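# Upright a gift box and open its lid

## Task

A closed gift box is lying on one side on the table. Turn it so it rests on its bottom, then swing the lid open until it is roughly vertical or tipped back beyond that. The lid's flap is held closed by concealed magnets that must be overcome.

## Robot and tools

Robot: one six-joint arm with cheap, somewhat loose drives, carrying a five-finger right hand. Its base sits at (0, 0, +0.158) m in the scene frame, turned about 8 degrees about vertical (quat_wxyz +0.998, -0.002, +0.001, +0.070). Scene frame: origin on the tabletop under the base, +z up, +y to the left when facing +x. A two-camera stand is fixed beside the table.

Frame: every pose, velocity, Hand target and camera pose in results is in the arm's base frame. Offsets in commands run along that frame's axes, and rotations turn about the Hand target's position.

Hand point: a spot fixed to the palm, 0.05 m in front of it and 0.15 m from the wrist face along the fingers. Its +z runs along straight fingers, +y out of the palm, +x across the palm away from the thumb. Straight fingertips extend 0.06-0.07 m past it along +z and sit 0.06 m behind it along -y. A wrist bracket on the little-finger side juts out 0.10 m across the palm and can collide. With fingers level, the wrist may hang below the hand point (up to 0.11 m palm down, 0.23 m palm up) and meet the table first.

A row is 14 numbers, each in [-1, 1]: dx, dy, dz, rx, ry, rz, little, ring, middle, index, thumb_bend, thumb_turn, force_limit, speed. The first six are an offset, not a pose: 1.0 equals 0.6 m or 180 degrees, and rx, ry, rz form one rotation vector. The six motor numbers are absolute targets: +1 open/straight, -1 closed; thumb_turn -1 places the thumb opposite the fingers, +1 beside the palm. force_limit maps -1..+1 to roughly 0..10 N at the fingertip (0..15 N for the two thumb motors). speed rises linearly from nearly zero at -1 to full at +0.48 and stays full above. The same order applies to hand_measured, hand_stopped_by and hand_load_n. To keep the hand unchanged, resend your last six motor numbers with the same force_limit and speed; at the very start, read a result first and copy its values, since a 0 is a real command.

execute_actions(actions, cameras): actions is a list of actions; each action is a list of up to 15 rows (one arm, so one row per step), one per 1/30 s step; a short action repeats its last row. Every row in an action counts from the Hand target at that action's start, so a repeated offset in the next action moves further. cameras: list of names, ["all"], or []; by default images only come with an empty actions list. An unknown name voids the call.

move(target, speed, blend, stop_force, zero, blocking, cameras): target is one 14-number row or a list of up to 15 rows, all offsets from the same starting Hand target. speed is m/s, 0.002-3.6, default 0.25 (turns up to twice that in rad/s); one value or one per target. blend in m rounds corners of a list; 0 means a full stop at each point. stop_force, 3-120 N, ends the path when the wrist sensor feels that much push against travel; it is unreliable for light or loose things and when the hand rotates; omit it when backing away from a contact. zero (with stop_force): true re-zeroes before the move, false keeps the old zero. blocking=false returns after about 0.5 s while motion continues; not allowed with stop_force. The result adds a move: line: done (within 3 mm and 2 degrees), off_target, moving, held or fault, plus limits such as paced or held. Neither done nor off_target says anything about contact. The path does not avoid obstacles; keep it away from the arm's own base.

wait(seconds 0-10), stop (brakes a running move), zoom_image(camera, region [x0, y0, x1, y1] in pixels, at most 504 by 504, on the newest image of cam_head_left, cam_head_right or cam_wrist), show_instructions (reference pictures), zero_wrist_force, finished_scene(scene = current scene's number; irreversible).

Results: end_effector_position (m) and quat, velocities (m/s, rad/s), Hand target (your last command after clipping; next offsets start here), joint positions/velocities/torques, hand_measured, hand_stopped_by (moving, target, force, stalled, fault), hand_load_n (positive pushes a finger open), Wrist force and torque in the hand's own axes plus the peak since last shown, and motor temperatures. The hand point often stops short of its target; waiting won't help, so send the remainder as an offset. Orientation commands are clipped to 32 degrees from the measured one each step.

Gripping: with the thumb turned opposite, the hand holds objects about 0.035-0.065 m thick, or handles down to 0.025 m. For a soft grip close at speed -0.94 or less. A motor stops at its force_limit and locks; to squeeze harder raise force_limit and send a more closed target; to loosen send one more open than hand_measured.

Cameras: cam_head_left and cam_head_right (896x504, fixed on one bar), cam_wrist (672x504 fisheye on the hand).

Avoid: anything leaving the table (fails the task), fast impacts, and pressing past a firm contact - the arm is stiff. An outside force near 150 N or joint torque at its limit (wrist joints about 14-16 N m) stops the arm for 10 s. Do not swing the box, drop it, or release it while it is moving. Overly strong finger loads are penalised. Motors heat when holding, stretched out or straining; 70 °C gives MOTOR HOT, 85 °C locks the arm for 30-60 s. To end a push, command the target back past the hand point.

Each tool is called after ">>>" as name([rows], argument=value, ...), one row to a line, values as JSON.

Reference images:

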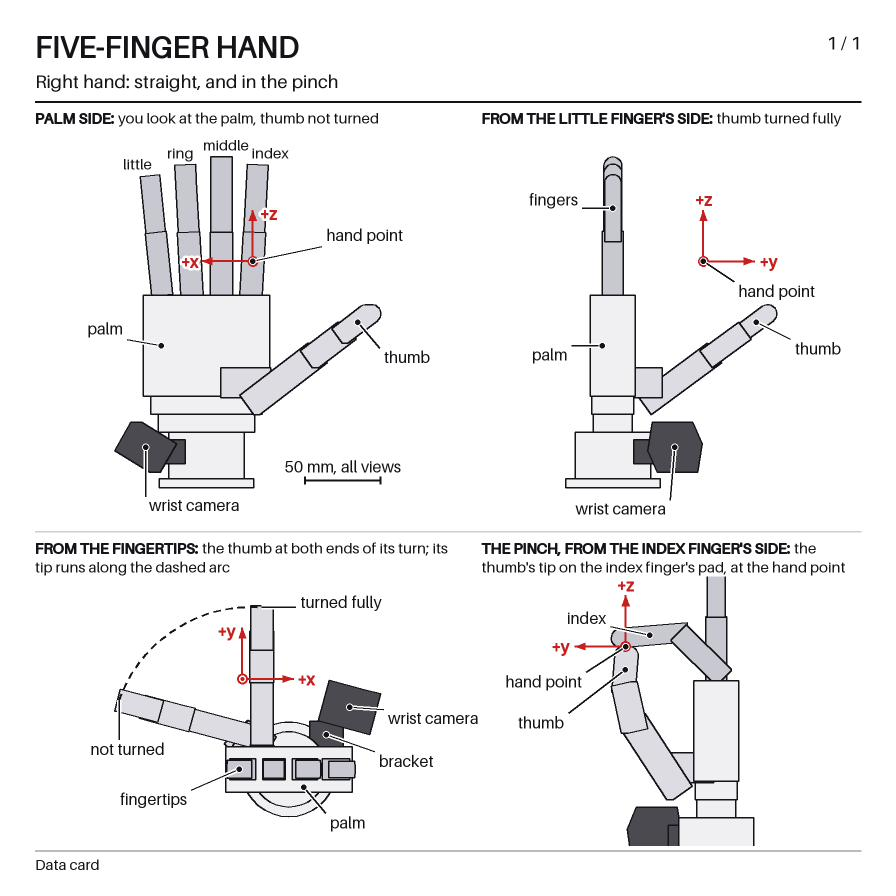

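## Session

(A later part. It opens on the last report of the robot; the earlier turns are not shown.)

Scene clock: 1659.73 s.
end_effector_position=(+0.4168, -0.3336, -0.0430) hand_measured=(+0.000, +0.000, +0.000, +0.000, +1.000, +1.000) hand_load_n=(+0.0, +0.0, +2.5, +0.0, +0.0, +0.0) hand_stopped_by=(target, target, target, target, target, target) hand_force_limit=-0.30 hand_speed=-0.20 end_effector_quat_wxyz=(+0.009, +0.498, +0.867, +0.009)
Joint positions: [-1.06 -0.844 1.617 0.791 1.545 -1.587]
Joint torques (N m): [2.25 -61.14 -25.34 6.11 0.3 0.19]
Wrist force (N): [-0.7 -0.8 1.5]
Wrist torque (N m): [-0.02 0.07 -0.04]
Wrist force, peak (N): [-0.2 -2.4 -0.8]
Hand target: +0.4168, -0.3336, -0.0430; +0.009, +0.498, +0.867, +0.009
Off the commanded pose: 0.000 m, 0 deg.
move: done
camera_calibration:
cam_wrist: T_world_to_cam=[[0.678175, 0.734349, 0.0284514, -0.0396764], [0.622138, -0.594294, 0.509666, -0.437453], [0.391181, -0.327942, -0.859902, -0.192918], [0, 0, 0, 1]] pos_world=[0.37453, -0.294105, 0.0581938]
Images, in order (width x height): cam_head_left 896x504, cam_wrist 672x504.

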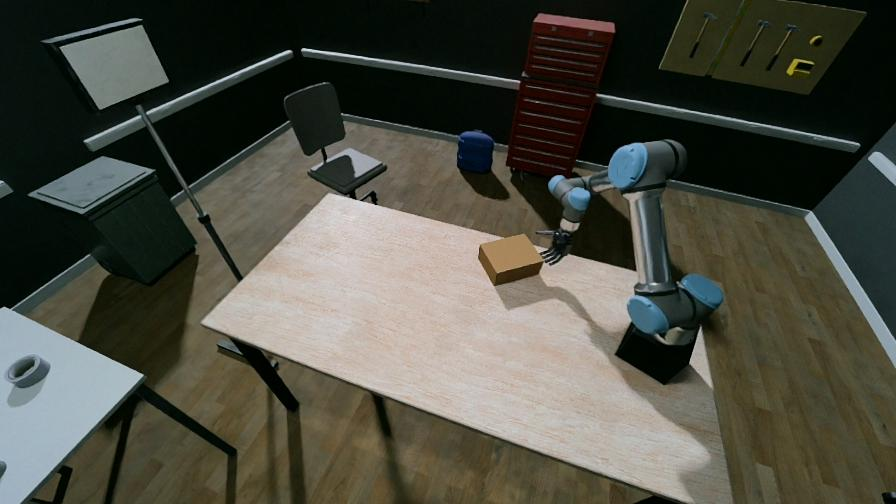

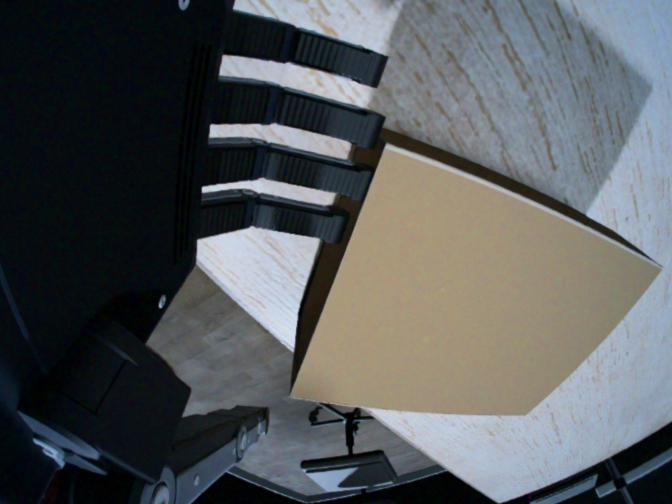

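>>> zoom_image(camera="cam_head_left", region=[460, 215, 600, 305])

>>> zoom_image(camera="cam_wrist", region=[270, 100, 470, 420])

Scaled by 3.600 from the camera's 896x504 image, which has a finer 1280x720 frame.

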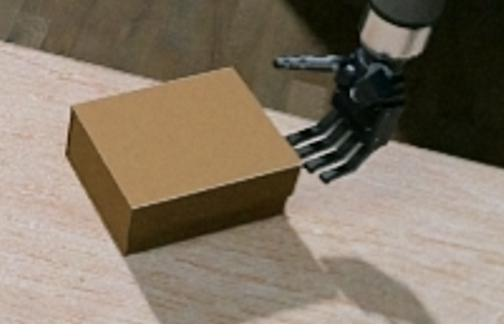

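Scaled by 1.575 from the camera's 672x504 image, which has a finer 960x720 frame.

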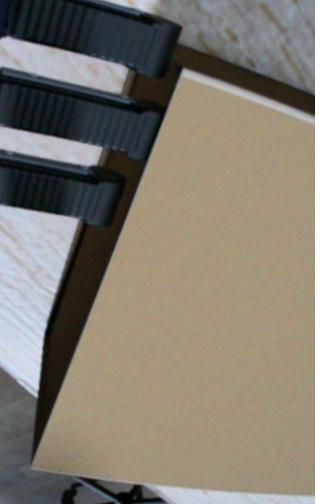

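>>> move(target=[0, 0, 0.02, 0, 0, 0, 0, 0, 0, 0, 1, 1, -0.3, -0.2], speed=0.012, stop_force=3, cameras=["cam_head_left", "cam_wrist"])

>>> zoom_image(camera="cam_head_left", region=[460, 215, 600, 305])

Scene clock: 1682.30 s.
end_effector_position=(+0.4168, -0.3336, -0.0310) hand_measured=(+0.000, +0.000, +0.000, +0.000, +1.000, +1.000) hand_load_n=(+0.0, +0.0, +0.0, +0.0, +0.0, +0.0) hand_stopped_by=(target, target, target, target, target, target) hand_force_limit=-0.30 hand_speed=-0.20 end_effector_quat_wxyz=(+0.009, +0.498, +0.867, +0.009)
Joint positions: [-1.06 -0.863 1.614 0.814 1.545 -1.587]
Joint torques (N m): [-4.95 -59.19 -25.61 6.13 0.14 -0.48]
Wrist force (N): [-0.9 -0.3 0.2]
Wrist torque (N m): [0.01 0.10 -0.03]
Wrist force, peak (N): [-0.8 -0.5 2.0]
Hand target: +0.4168, -0.3336, -0.0310; +0.009, +0.498, +0.867, +0.009
Off the commanded pose: 0.000 m, 0 deg.
move: done
camera_calibration:
cam_wrist: T_world_to_cam=[[0.678175, 0.734349, 0.0284514, -0.0400178], [0.622138, -0.594294, 0.509666, -0.443569], [0.391181, -0.327942, -0.859902, -0.182599], [0, 0, 0, 1]] pos_world=[0.37453, -0.294105, 0.0701938]
Images, in order (width x height): cam_head_left 896x504, cam_wrist 672x504.

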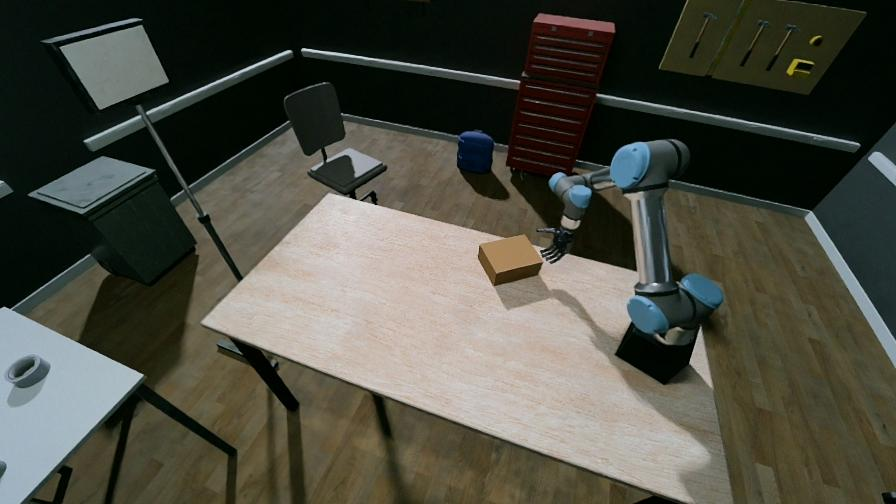

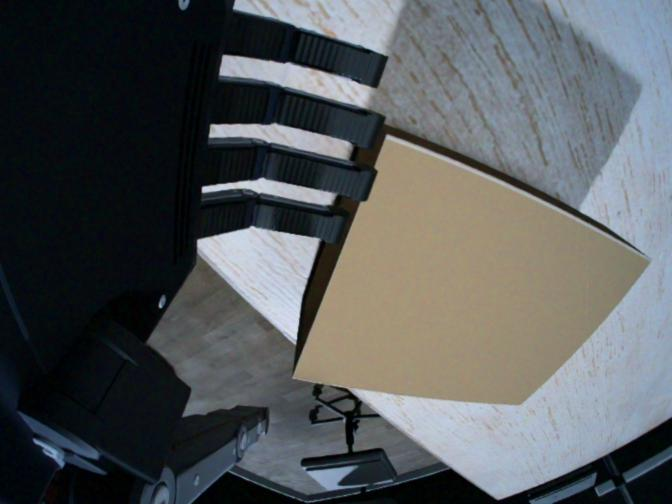

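Scaled by 3.600 from the camera's 896x504 image, which has a finer 1280x720 frame.

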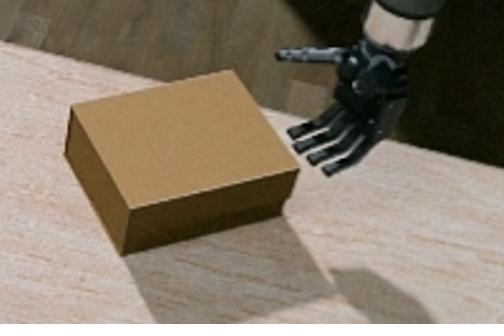

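>>> move([
  [-0.08, -0.05, 0.06, 0, 0, 0, 0, 0, 0, 0, 1, 1, -0.3, -0.2],
  [-0.1318, -0.1063, 0.0517, 0.1522, -0.1813, -0.0269, -1, 0.8, -1, -0.25, 1, 1, -0.3, 0],
], speed=0.2, blend=[0.02, 0], cameras=["all"])

Scene clock: 1924.47 s.
end_effector_position=(+0.3377, -0.3974, +0.0001) hand_measured=(-1.000, +0.800, -1.000, -0.250, +1.000, +1.000) hand_load_n=(+0.0, +0.0, +0.0, +0.0, +0.0, +0.0) hand_stopped_by=(target, target, target, target, target, target) hand_force_limit=-0.30 hand_speed=0.00 end_effector_quat_wxyz=(+0.134, +0.499, +0.782, +0.349)
Joint positions: [-1.552 -0.622 1.555 1.147 0.97 -2.148]
Joint torques (N m): [-5.6 -24.58 -21.91 6.09 -1.48 -1.29]
Wrist force (N): [-1.1 -1.6 0.1]
Wrist torque (N m): [-0.19 0.12 0.07]
Wrist force, peak (N): [1.2 3.5 0.3]
Hand target: +0.3377, -0.3974, +0.0000; +0.134, +0.499, +0.782, +0.349
Off the commanded pose: 0.000 m, 0 deg.
move: done
camera_calibration:
cam_wrist: T_world_to_cam=[[0.516552, 0.499841, 0.695222, 0.0209446], [0.2815, -0.865933, 0.413421, -0.440909], [0.808661, -0.0178483, -0.588005, -0.163677], [0, 0, 0, 1]] pos_world=[0.245656, -0.395188, 0.0714769]

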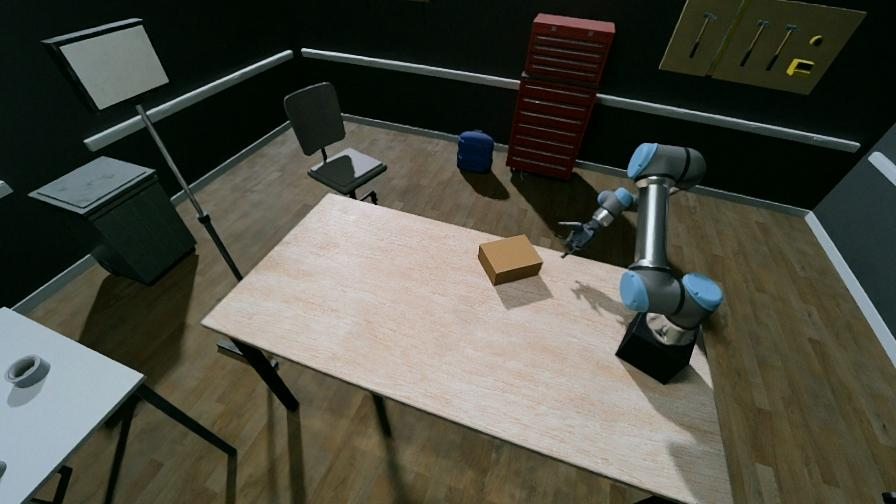

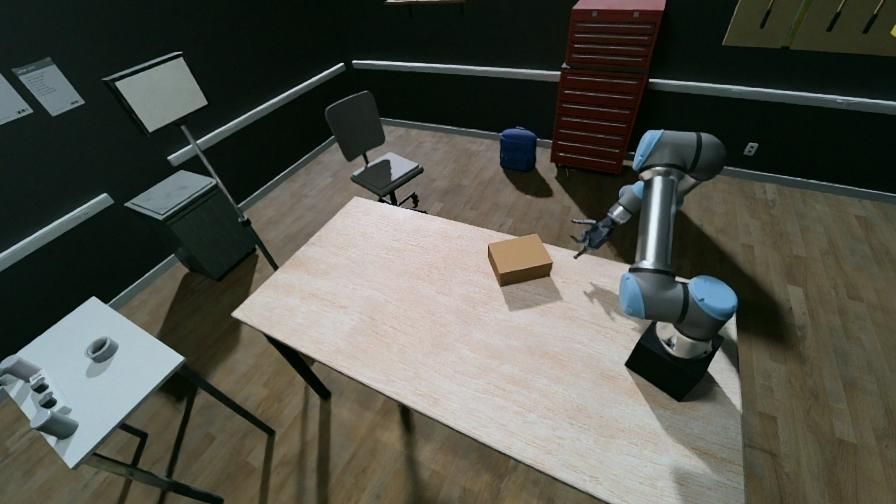

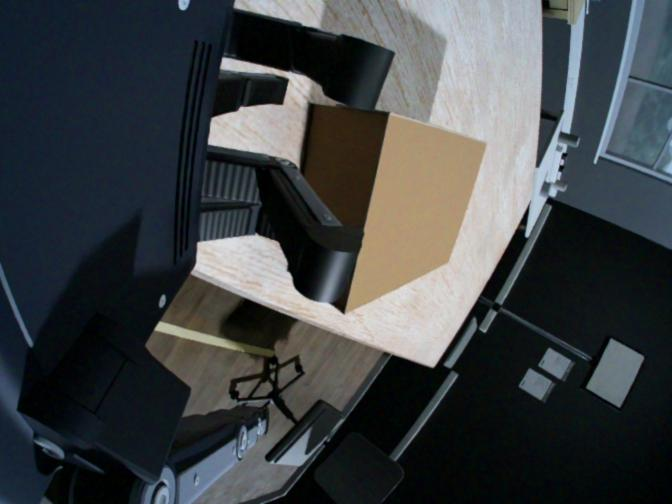

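>>> zoom_image(camera="cam_wrist", region=[190, 0, 510, 330])

>>> zoom_image(camera="cam_head_left", region=[470, 180, 680, 300])

Scaled by 1.527 from the camera's 672x504 image, which has a finer 960x720 frame.

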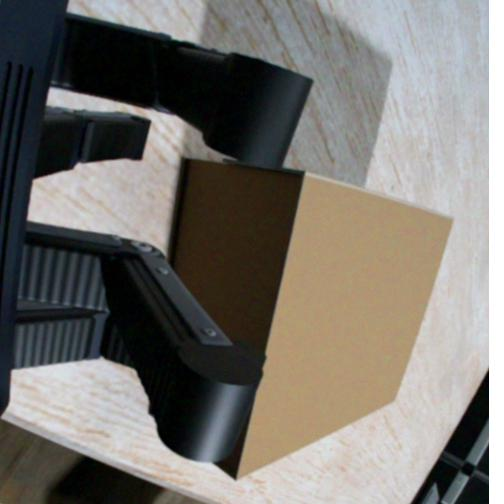

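Scaled by 2.400 from the camera's 896x504 image, which has a finer 1280x720 frame.

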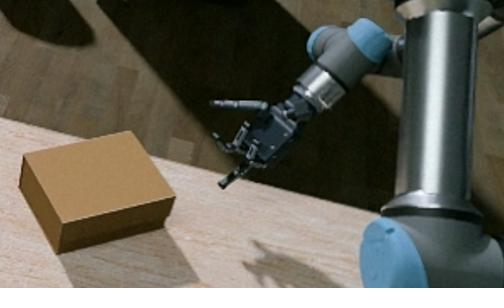

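>>> move([
  [0, 0, -0.1257, 0, 0, 0, -1, 0.8, -1, -0.25, 1, 1, -0.3, 0],
  [0.117, 0.064, -0.1257, 0, 0, 0, -1, 0.8, -1, -0.25, 1, 1, -0.3, 0],
], speed=[0.12, 0.08], blend=[0.02, 0], cameras=["all"])

>>> zoom_image(camera="cam_head_left", region=[470, 200, 620, 300])

>>> zoom_image(camera="cam_wrist", region=[190, 0, 510, 330])

Scene clock: 1952.50 s.
end_effector_position=(+0.4078, -0.3590, -0.0754) hand_measured=(-1.000, +0.800, -1.000, -0.250, +1.000, +1.000) hand_load_n=(+0.0, +0.0, +0.0, +0.0, +0.0, +0.0) hand_stopped_by=(target, target, target, target, target, target) hand_force_limit=-0.30 hand_speed=0.00 end_effector_quat_wxyz=(+0.134, +0.499, +0.782, +0.350)
Joint positions: [-1.401 -0.501 1.54 0.941 0.902 -1.979]
Joint torques (N m): [6.09 -66.34 -2.57 -0.57 -2.36 1.23]
Wrist force (N): [-1.1 -1.7 0.0]
Wrist torque (N m): [-0.19 0.14 -0.02]
Wrist force, peak (N): [-1.5 -3.8 -0.9]
Hand target: +0.4079, -0.3590, -0.0754; +0.134, +0.499, +0.782, +0.349
Off the commanded pose: 0.000 m, 0 deg.
move: done
camera_calibration:
cam_wrist: T_world_to_cam=[[0.516543, 0.499739, 0.695302, 0.0179271], [0.281509, -0.865994, 0.413288, -0.396243], [0.808663, -0.0177476, -0.588004, -0.263979], [0, 0, 0, 1]] pos_world=[0.315756, -0.356788, -0.00392307]

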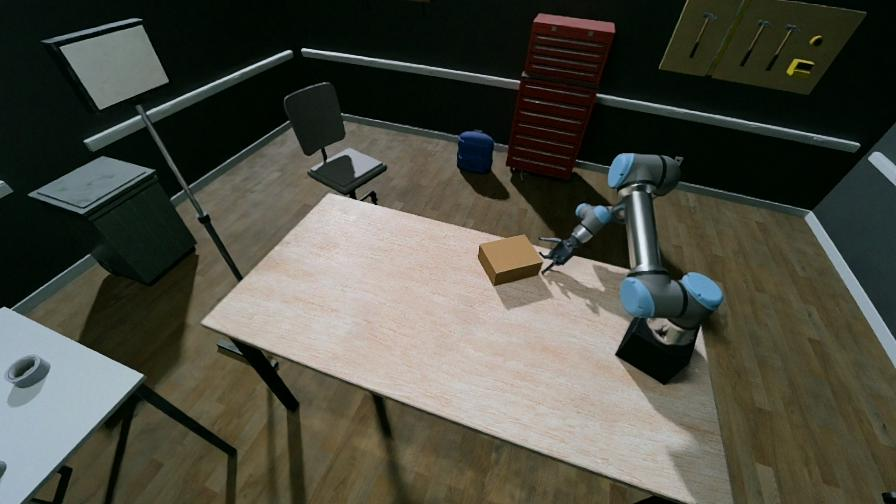

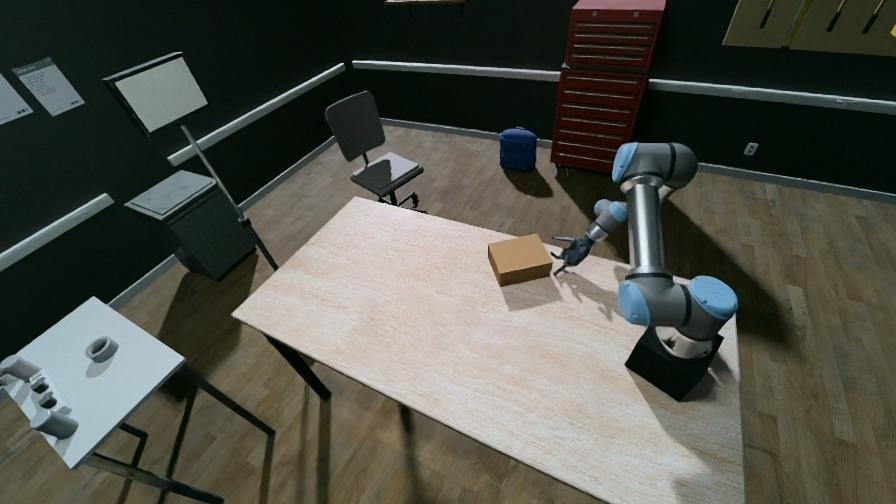

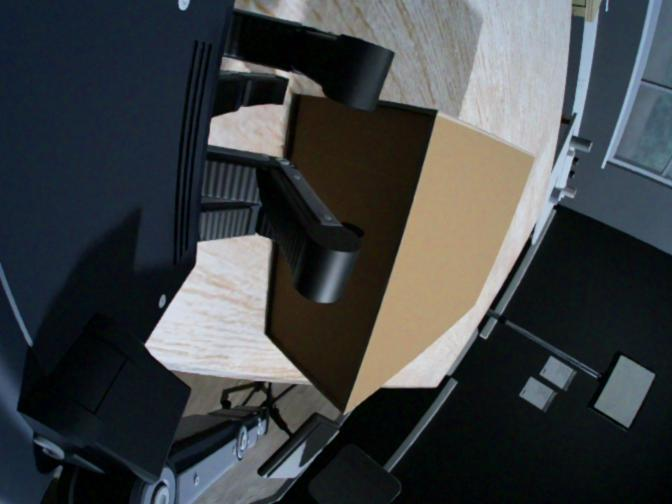

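Scaled by 3.360 from the camera's 896x504 image, which has a finer 1280x720 frame.

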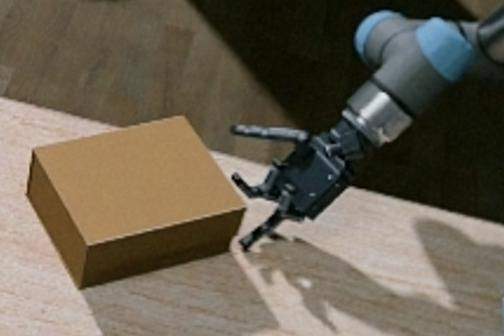

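Scaled by 1.527 from the camera's 672x504 image, which has a finer 960x720 frame.

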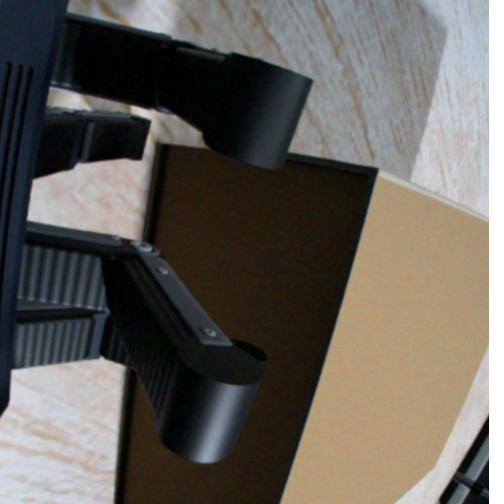

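>>> move([
  [0.0137, -0.0248, 0, 0, 0, 0, -1, 0.8, -1, -0.25, 1, 1, -0.3, 0],
  [0.0600, 0.0005, 0, 0, 0, 0, -1, 0.8, -1, -0.25, 1, 1, -0.3, 0],
], speed=[0.05, 0.015], stop_force=3, cameras=["cam_head_left", "cam_wrist"])

>>> zoom_image(camera="cam_head_left", region=[470, 200, 620, 300])

>>> zoom_image(camera="cam_wrist", region=[190, 50, 510, 380])

Scene clock: 1975.60 s.
end_effector_position=(+0.4439, -0.3587, -0.0754) hand_measured=(-1.000, +0.800, -1.000, -0.250, +1.000, +1.000) hand_load_n=(+0.0, +0.0, +0.0, -0.5, +0.0, +0.0) hand_stopped_by=(target, target, target, target, target, target) hand_force_limit=-0.30 hand_speed=0.00 end_effector_quat_wxyz=(+0.134, +0.499, +0.782, +0.349)
Joint positions: [-1.329 -0.487 1.478 0.935 0.875 -1.893]
Joint torques (N m): [7.63 -68.28 -20.56 -0.59 -2.39 1.4]
Wrist force (N): [-0.8 -2.6 -0.8]
Wrist torque (N m): [-0.21 0.15 -0.02]
Wrist force, peak (N): [-1.0 -2.7 -1.0]
Hand target: +0.4439, -0.3587, -0.0754; +0.134, +0.499, +0.782, +0.349
Off the commanded pose: 0.000 m, 0 deg.
move: done
camera_calibration:
cam_wrist: T_world_to_cam=[[0.516552, 0.499841, 0.695222, -0.000837283], [0.2815, -0.865933, 0.413421, -0.406121], [0.808661, -0.0178483, -0.588005, -0.293202], [0, 0, 0, 1]] pos_world=[0.351856, -0.356488, -0.00392308]
Images, in order (width x height): cam_head_left 896x504, cam_wrist 672x504.

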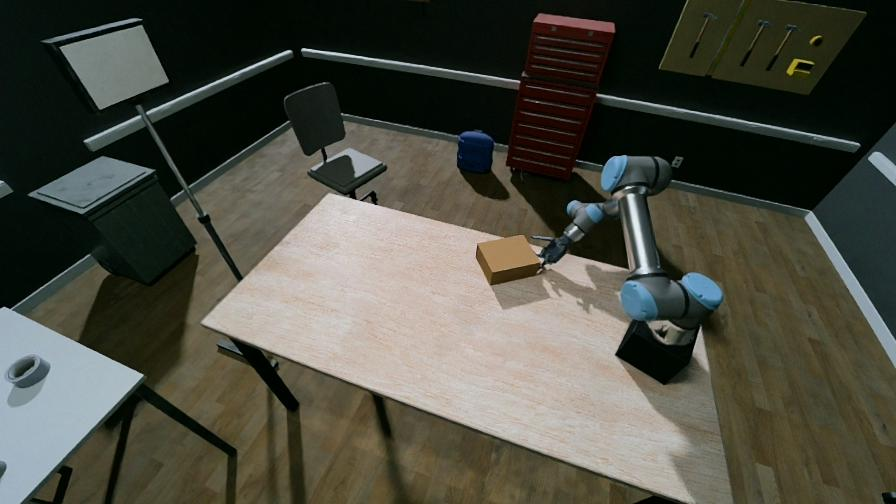

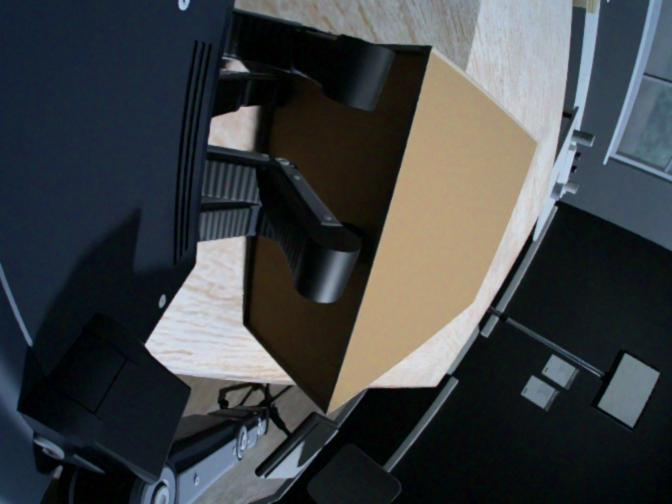

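Scaled by 3.360 from the camera's 896x504 image, which has a finer 1280x720 frame.

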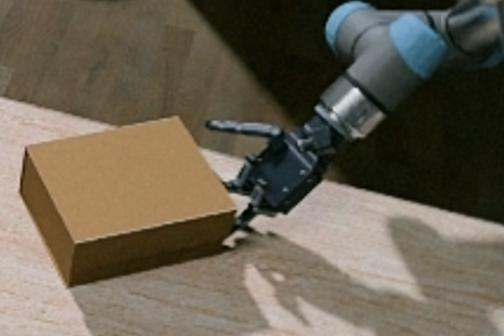

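Scaled by 1.527 from the camera's 672x504 image, which has a finer 960x720 frame.

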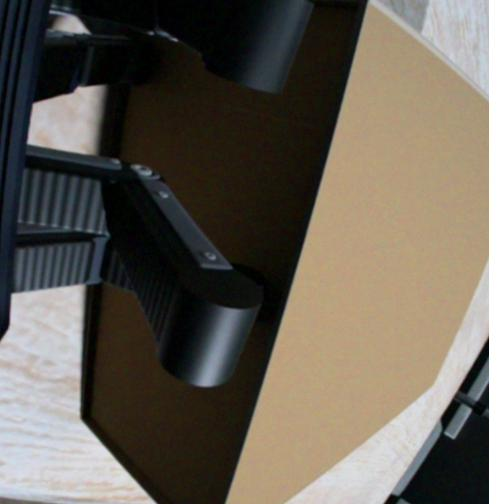

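>>> move(target=[0, 0, -0.0117, 0, 0, 0, -1, 0.8, -1, -0.25, 1, 1, -0.3, 0], speed=0.008, stop_force=3, cameras=["cam_wrist"])

>>> zoom_image(camera="cam_wrist", region=[190, 50, 510, 380])

Scene clock: 1984.77 s.
end_effector_position=(+0.4439, -0.3588, -0.0771) hand_measured=(-1.000, +0.800, -1.000, -0.250, +1.000, +1.000) hand_load_n=(+0.0, -1.5, +0.0, +0.0, +0.0, +0.0) hand_stopped_by=(target, target, target, target, target, target) hand_force_limit=-0.30 hand_speed=0.00 end_effector_quat_wxyz=(+0.134, +0.499, +0.782, +0.349)
Joint positions: [-1.329 -0.484 1.477 0.933 0.875 -1.893]
Joint torques (N m): [6.4 -67.91 4.31 5.9 -1.13 1.35]
Wrist force (N): [-0.1 -1.7 -1.8]
Wrist torque (N m): [-0.16 0.20 0.08]
Wrist force, peak (N): [-0.6 -0.3 -4.7]
Hand target: +0.4439, -0.3588, -0.0771; +0.134, +0.499, +0.782, +0.349 (not the last commanded pose)
Off the commanded pose: 0.005 m, 0 deg.
move: contact
camera_calibration:
cam_wrist: T_world_to_cam=[[0.516556, 0.499959, 0.695134, 0.000504109], [0.281502, -0.865863, 0.413567, -0.405437], [0.808658, -0.0179492, -0.588006, -0.294297], [0, 0, 0, 1]] pos_world=[0.351856, -0.356588, -0.00572309]
Images, in order (width x height): cam_wrist 672x504.

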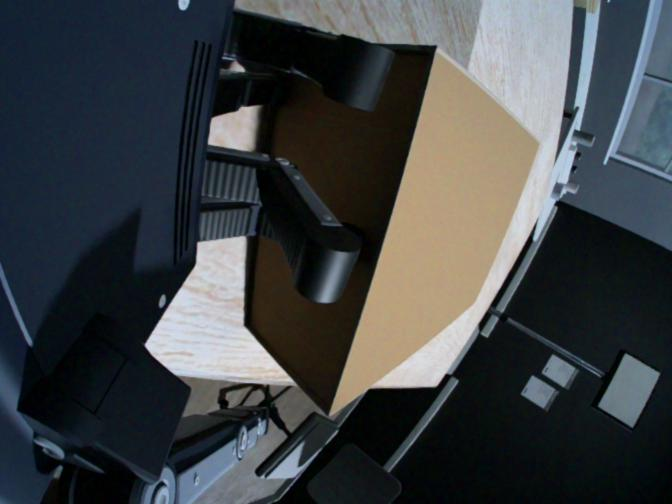

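Scaled by 1.527 from the camera's 672x504 image, which has a finer 960x720 frame.

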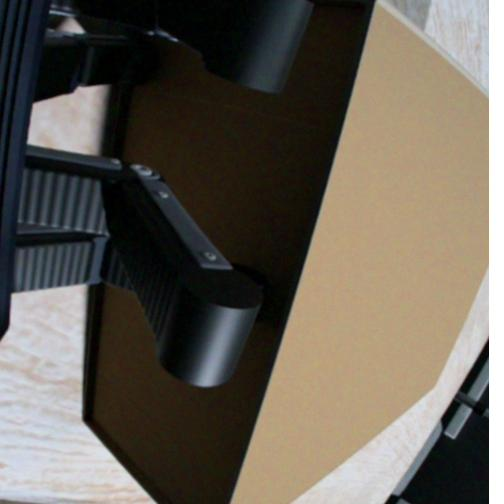

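>>> move(target=[-0.0095, 0.0174, 0.0123, -0.0487, -0.0267, 0, -1, 0.8, -1, -0.25, 1, 1, -0.3, 0], speed=0.03, cameras=["cam_wrist", "cam_head_left"])

>>> zoom_image(camera="cam_wrist", region=[190, 50, 510, 380])

Scene clock: 2005.57 s.
end_effector_position=(+0.4382, -0.3483, -0.0698) hand_measured=(-1.000, +0.800, -1.000, -0.250, +1.000, +1.000) hand_load_n=(+0.0, +0.0, +0.0, +0.0, +0.0, +0.0) hand_stopped_by=(target, target, target, target, target, target) hand_force_limit=-0.30 hand_speed=0.00 end_effector_quat_wxyz=(+0.204, +0.472, +0.800, +0.309)
Joint positions: [-1.349 -0.558 1.606 0.738 0.836 -1.936]
Joint torques (N m): [-8.07 -64.23 6.35 -0.5 -2.33 -1.33]
Wrist force (N): [-0.8 -1.5 -0.3]
Wrist torque (N m): [-0.13 0.12 0.08]
Wrist force, peak (N): [-1.0 -1.9 -2.6]
Hand target: +0.4382, -0.3483, -0.0698; +0.204, +0.472, +0.800, +0.309
Off the commanded pose: 0.000 m, 0 deg.
move: done
camera_calibration:
cam_wrist: T_world_to_cam=[[0.459937, 0.60315, 0.651666, 0.0507949], [0.240481, -0.791082, 0.562458, -0.34347], [0.854767, -0.101982, -0.508894, -0.329114], [0, 0, 0, 1]] pos_world=[0.340551, -0.335914, -0.0073978]
Images, in order (width x height): cam_head_left 896x504, cam_wrist 672x504.

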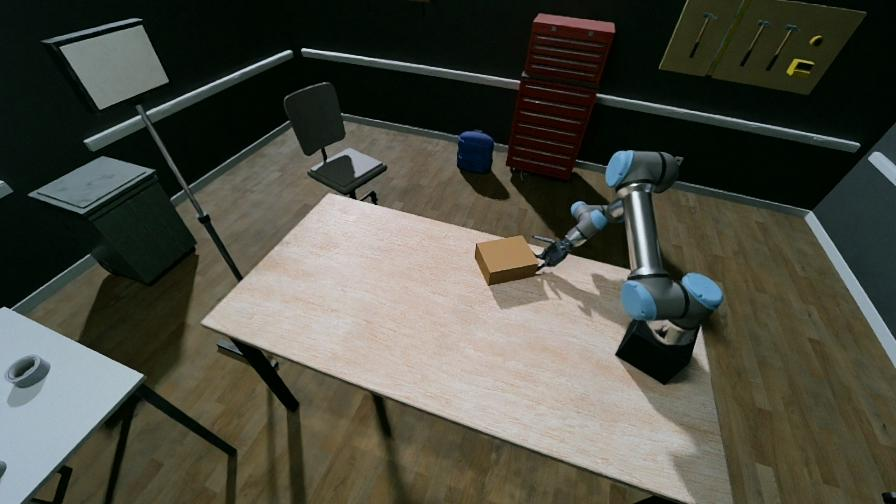

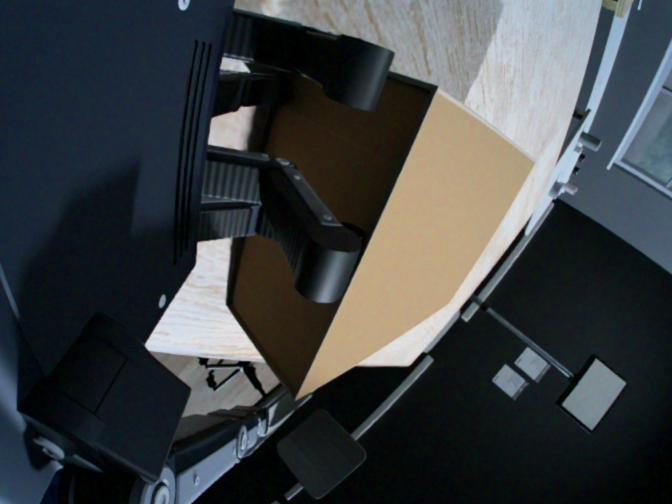

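Scaled by 1.527 from the camera's 672x504 image, which has a finer 960x720 frame.

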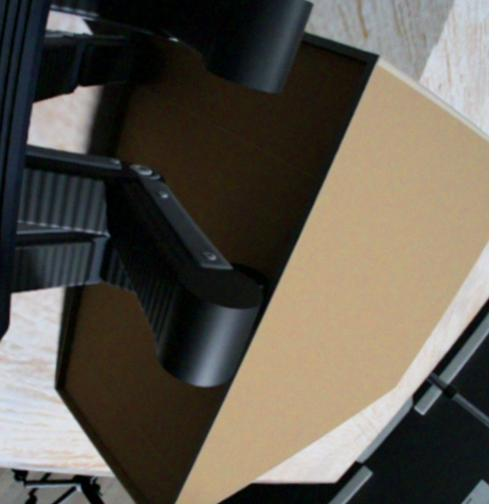

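>>> move(target=[0.022, 0.0112, 0, 0, 0, 0, -1, 0.8, -1, -0.25, 1, 1, -0.3, 0], speed=0.015, stop_force=3)

>>> move(target=[0, 0, -0.0117, 0, 0, 0, -1, 0.8, -1, -0.25, 1, 1, -0.3, 0], speed=0.008, stop_force=3, cameras=["cam_wrist", "cam_head_left"])

>>> zoom_image(camera="cam_wrist", region=[190, 50, 510, 380])

>>> zoom_image(camera="cam_head_left", region=[470, 200, 620, 300])

Scene clock: 2032.93 s.
end_effector_position=(+0.4514, -0.3416, -0.0698) hand_measured=(-1.000, +0.800, -1.000, -0.250, +1.000, +1.000) hand_load_n=(+0.0, -0.5, +0.0, -0.5, +0.0, +0.0) hand_stopped_by=(target, target, target, target, target, target) hand_force_limit=-0.30 hand_speed=0.00 end_effector_quat_wxyz=(+0.204, +0.472, +0.800, +0.309)
Joint positions: [-1.318 -0.563 1.603 0.717 0.83 -1.894]
Joint torques (N m): [7.5 -64.9 -19.96 -0.78 -2.41 1.39]
Wrist force (N): [-0.9 -2.5 -1.1]
Wrist torque (N m): [-0.23 0.13 -0.02]
Wrist force, peak (N): [-0.6 -2.6 -1.7]
Hand target: +0.4514, -0.3416, -0.0698; +0.204, +0.472, +0.800, +0.309
Off the commanded pose: 0.000 m, 0 deg.
move: done

Scene clock: 2034.30 s.
end_effector_position=(+0.4515, -0.3417, -0.0704) hand_measured=(-1.000, +0.800, -1.000, -0.250, +1.000, +1.000) hand_load_n=(+0.0, -2.5, +0.5, +0.0, +0.0, +0.0) hand_stopped_by=(target, target, target, target, target, target) hand_force_limit=-0.30 hand_speed=0.00 end_effector_quat_wxyz=(+0.205, +0.472, +0.800, +0.309)
Joint positions: [-1.318 -0.561 1.603 0.715 0.83 -1.894]
Joint torques (N m): [7.41 -64.49 4.7 5.63 -0.2 1.2]
Wrist force (N): [-0.3 -1.1 -2.3]
Wrist torque (N m): [-0.10 0.25 0.08]
Wrist force, peak (N): [-1.4 -0.2 -5.7]
Hand target: +0.4514, -0.3417, -0.0704; +0.205, +0.472, +0.800, +0.309 (not the last commanded pose)
Off the commanded pose: 0.006 m, 0 deg.
move: contact
camera_calibration:
cam_wrist: T_world_to_cam=[[0.459768, 0.603571, 0.651394, 0.0412693], [0.240357, -0.79072, 0.563019, -0.340838], [0.854893, -0.102291, -0.508621, -0.340162], [0, 0, 0, 1]] pos_world=[0.353751, -0.329212, -0.00799762]
Images, in order (width x height): cam_head_left 896x504, cam_wrist 672x504.

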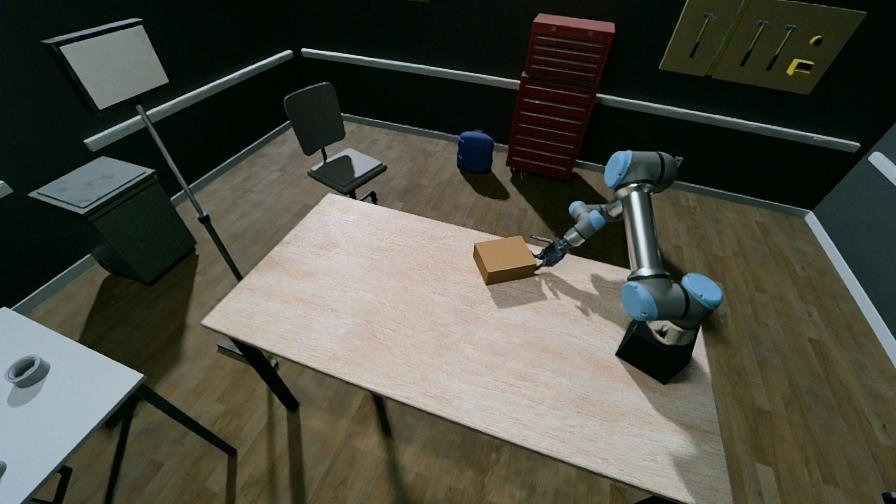

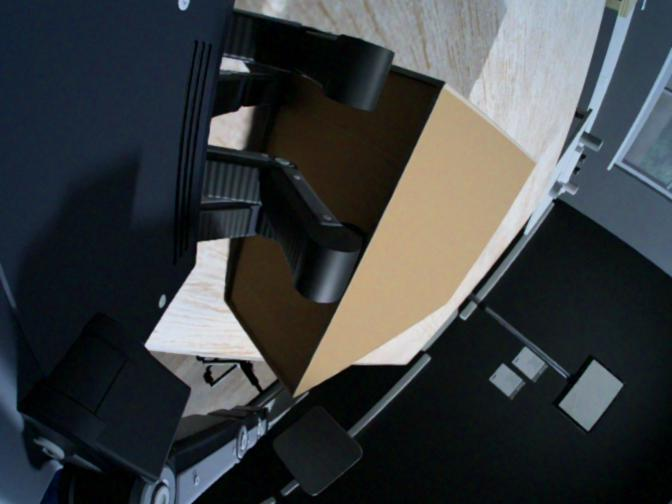

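Scaled by 1.527 from the camera's 672x504 image, which has a finer 960x720 frame.

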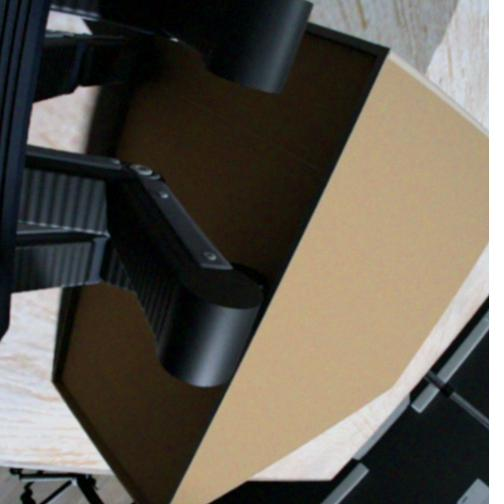

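Scaled by 3.360 from the camera's 896x504 image, which has a finer 1280x720 frame.

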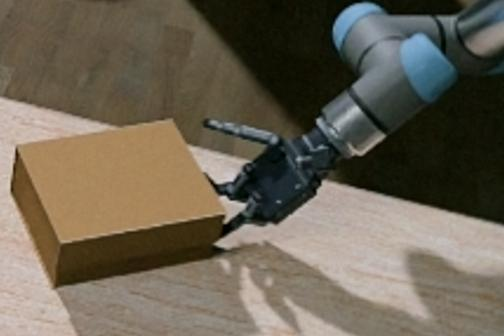

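>>> move(target=[-0.0159, 0.0299, 0.013, -0.0736, -0.0391, 0, -1, 0.8, -1, -0.25, 1, 1, -0.3, 0], speed=0.03, cameras=["cam_wrist", "cam_head_left"])

>>> zoom_image(camera="cam_wrist", region=[190, 50, 510, 380])

>>> zoom_image(camera="cam_head_left", region=[470, 200, 620, 300])

Scene clock: 2061.07 s.
end_effector_position=(+0.4419, -0.3238, -0.0626) hand_measured=(-1.000, +0.800, -1.000, -0.250, +1.000, +1.000) hand_load_n=(+0.5, -4.5, +0.0, +0.0, +0.0, +0.0) hand_stopped_by=(target, target, target, target, target, target) hand_force_limit=-0.30 hand_speed=0.00 end_effector_quat_wxyz=(+0.306, +0.426, +0.816, +0.243)
Joint positions: [-1.349 -0.655 1.792 0.402 0.768 -1.945]
Joint torques (N m): [-5.62 -57.98 4.07 -1.45 -2.1 -1.32]
Wrist force (N): [0.6 0.6 -8.9]
Wrist torque (N m): [0.22 0.61 0.23]
Wrist force, peak (N): [2.2 1.0 -11.5]
Hand target: +0.4419, -0.3238, -0.0626; +0.306, +0.426, +0.816, +0.243
Off the commanded pose: 0.000 m, 0 deg.
move: done
camera_calibration:
cam_wrist: T_world_to_cam=[[0.38582, 0.742813, 0.547149, 0.100963], [0.159153, -0.637766, 0.753608, -0.231398], [0.908743, -0.203677, -0.364283, -0.373885], [0, 0, 0, 1]] pos_world=[0.337639, -0.298726, -0.017059]
Images, in order (width x height): cam_head_left 896x504, cam_wrist 672x504.

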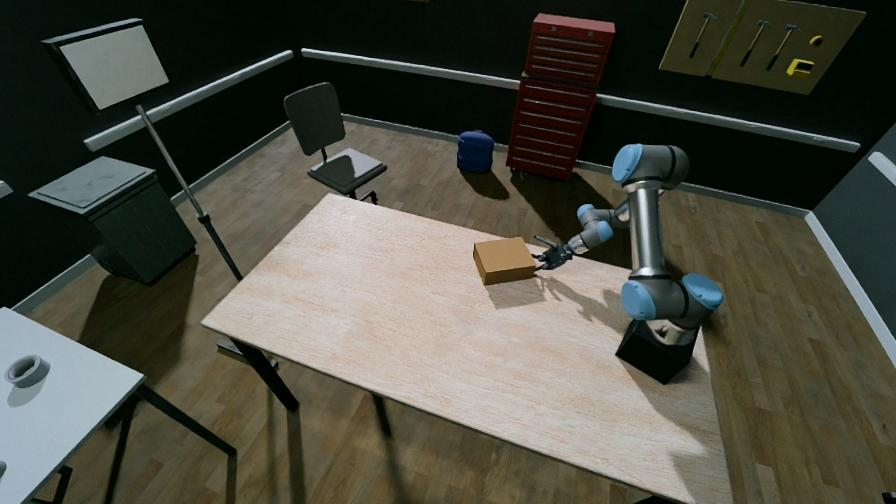

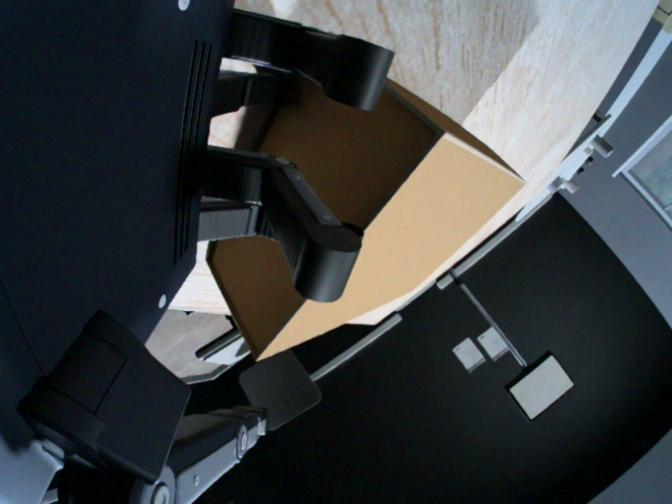

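Scaled by 1.527 from the camera's 672x504 image, which has a finer 960x720 frame.

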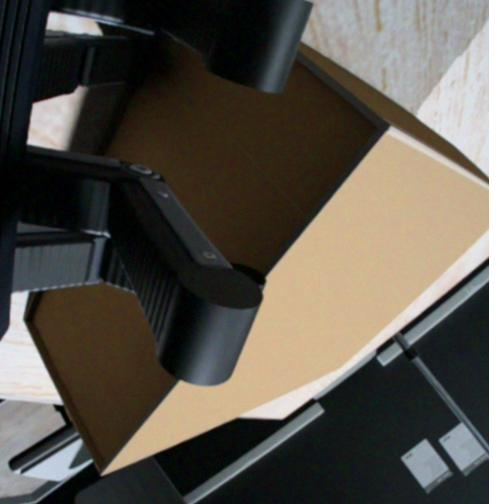

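Scaled by 3.360 from the camera's 896x504 image, which has a finer 1280x720 frame.

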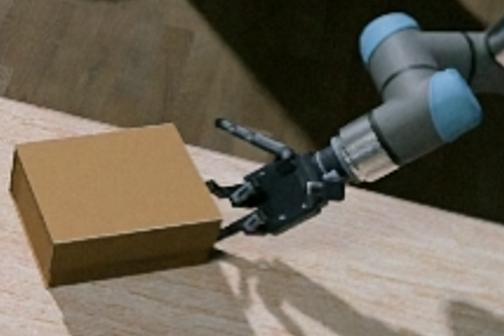

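>>> move(target=[0.0074, 0.0039, 0.0105, 0, 0, 0, -1, 0.9, -1, -0.4, 1, 1, 0.6, -0.7], speed=0.01, cameras=["cam_wrist", "cam_head_left"])

>>> zoom_image(camera="cam_wrist", region=[190, 50, 510, 380])

>>> zoom_image(camera="cam_head_left", region=[470, 200, 620, 300])

Scene clock: 2086.50 s.
end_effector_position=(+0.4463, -0.3215, -0.0563) hand_measured=(-1.000, +0.898, -1.000, -0.400, +1.000, +1.000) hand_load_n=(+0.0, -3.5, +0.0, +0.0, +0.0, +0.0) hand_stopped_by=(target, target, target, target, target, target) hand_force_limit=0.60 hand_speed=-0.70 end_effector_quat_wxyz=(+0.306, +0.426, +0.816, +0.243)
Joint positions: [-1.338 -0.671 1.796 0.402 0.768 -1.928]
Joint torques (N m): [6.4 -58.58 5.92 5.65 0.8 0.88]
Wrist force (N): [-0.7 1.7 -0.1]
Wrist torque (N m): [-0.15 -0.01 0.20]
Wrist force, peak (N): [3.1 7.5 -9.8]
Hand target: +0.4463, -0.3214, -0.0563; +0.306, +0.426, +0.816, +0.243
Off the commanded pose: 0.000 m, 0 deg.
move: done
camera_calibration:
cam_wrist: T_world_to_cam=[[0.385768, 0.742912, 0.547051, 0.0942495], [0.159014, -0.637614, 0.753766, -0.235193], [0.908789, -0.20379, -0.364104, -0.375113], [0, 0, 0, 1]] pos_world=[0.341939, -0.296426, -0.010859]
Images, in order (width x height): cam_head_left 896x504, cam_wrist 672x504.

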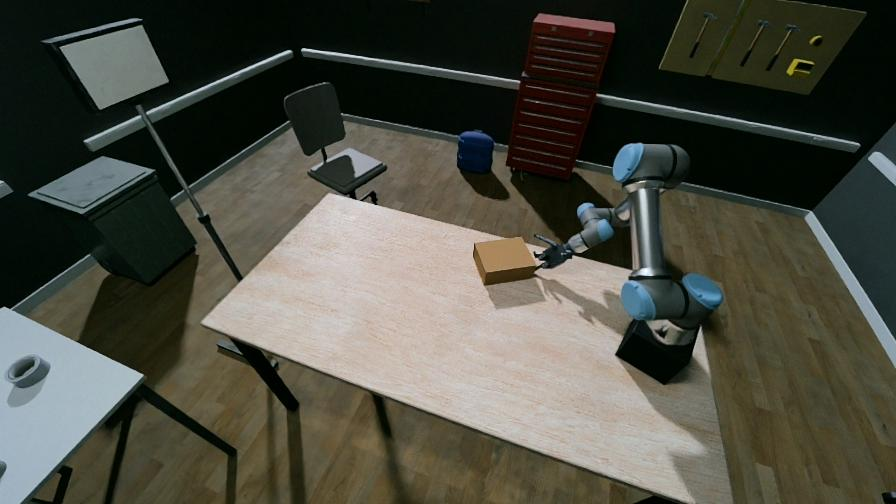

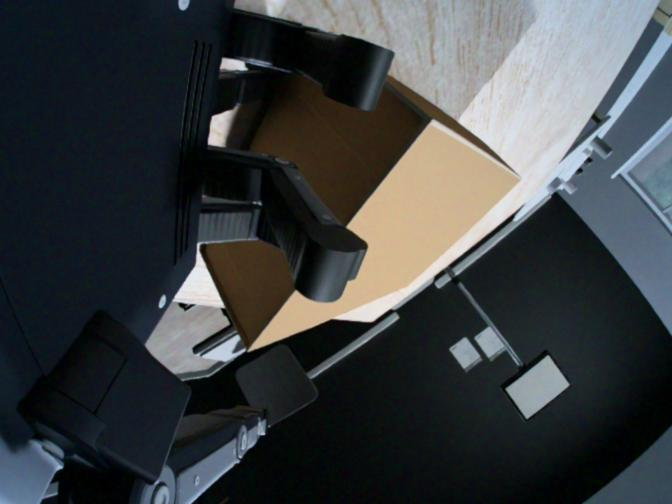

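Scaled by 1.527 from the camera's 672x504 image, which has a finer 960x720 frame.

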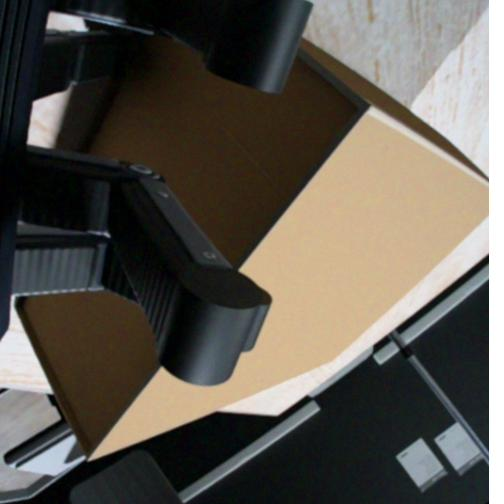

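Scaled by 3.360 from the camera's 896x504 image, which has a finer 1280x720 frame.

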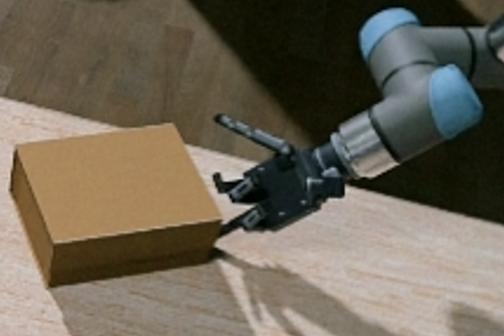

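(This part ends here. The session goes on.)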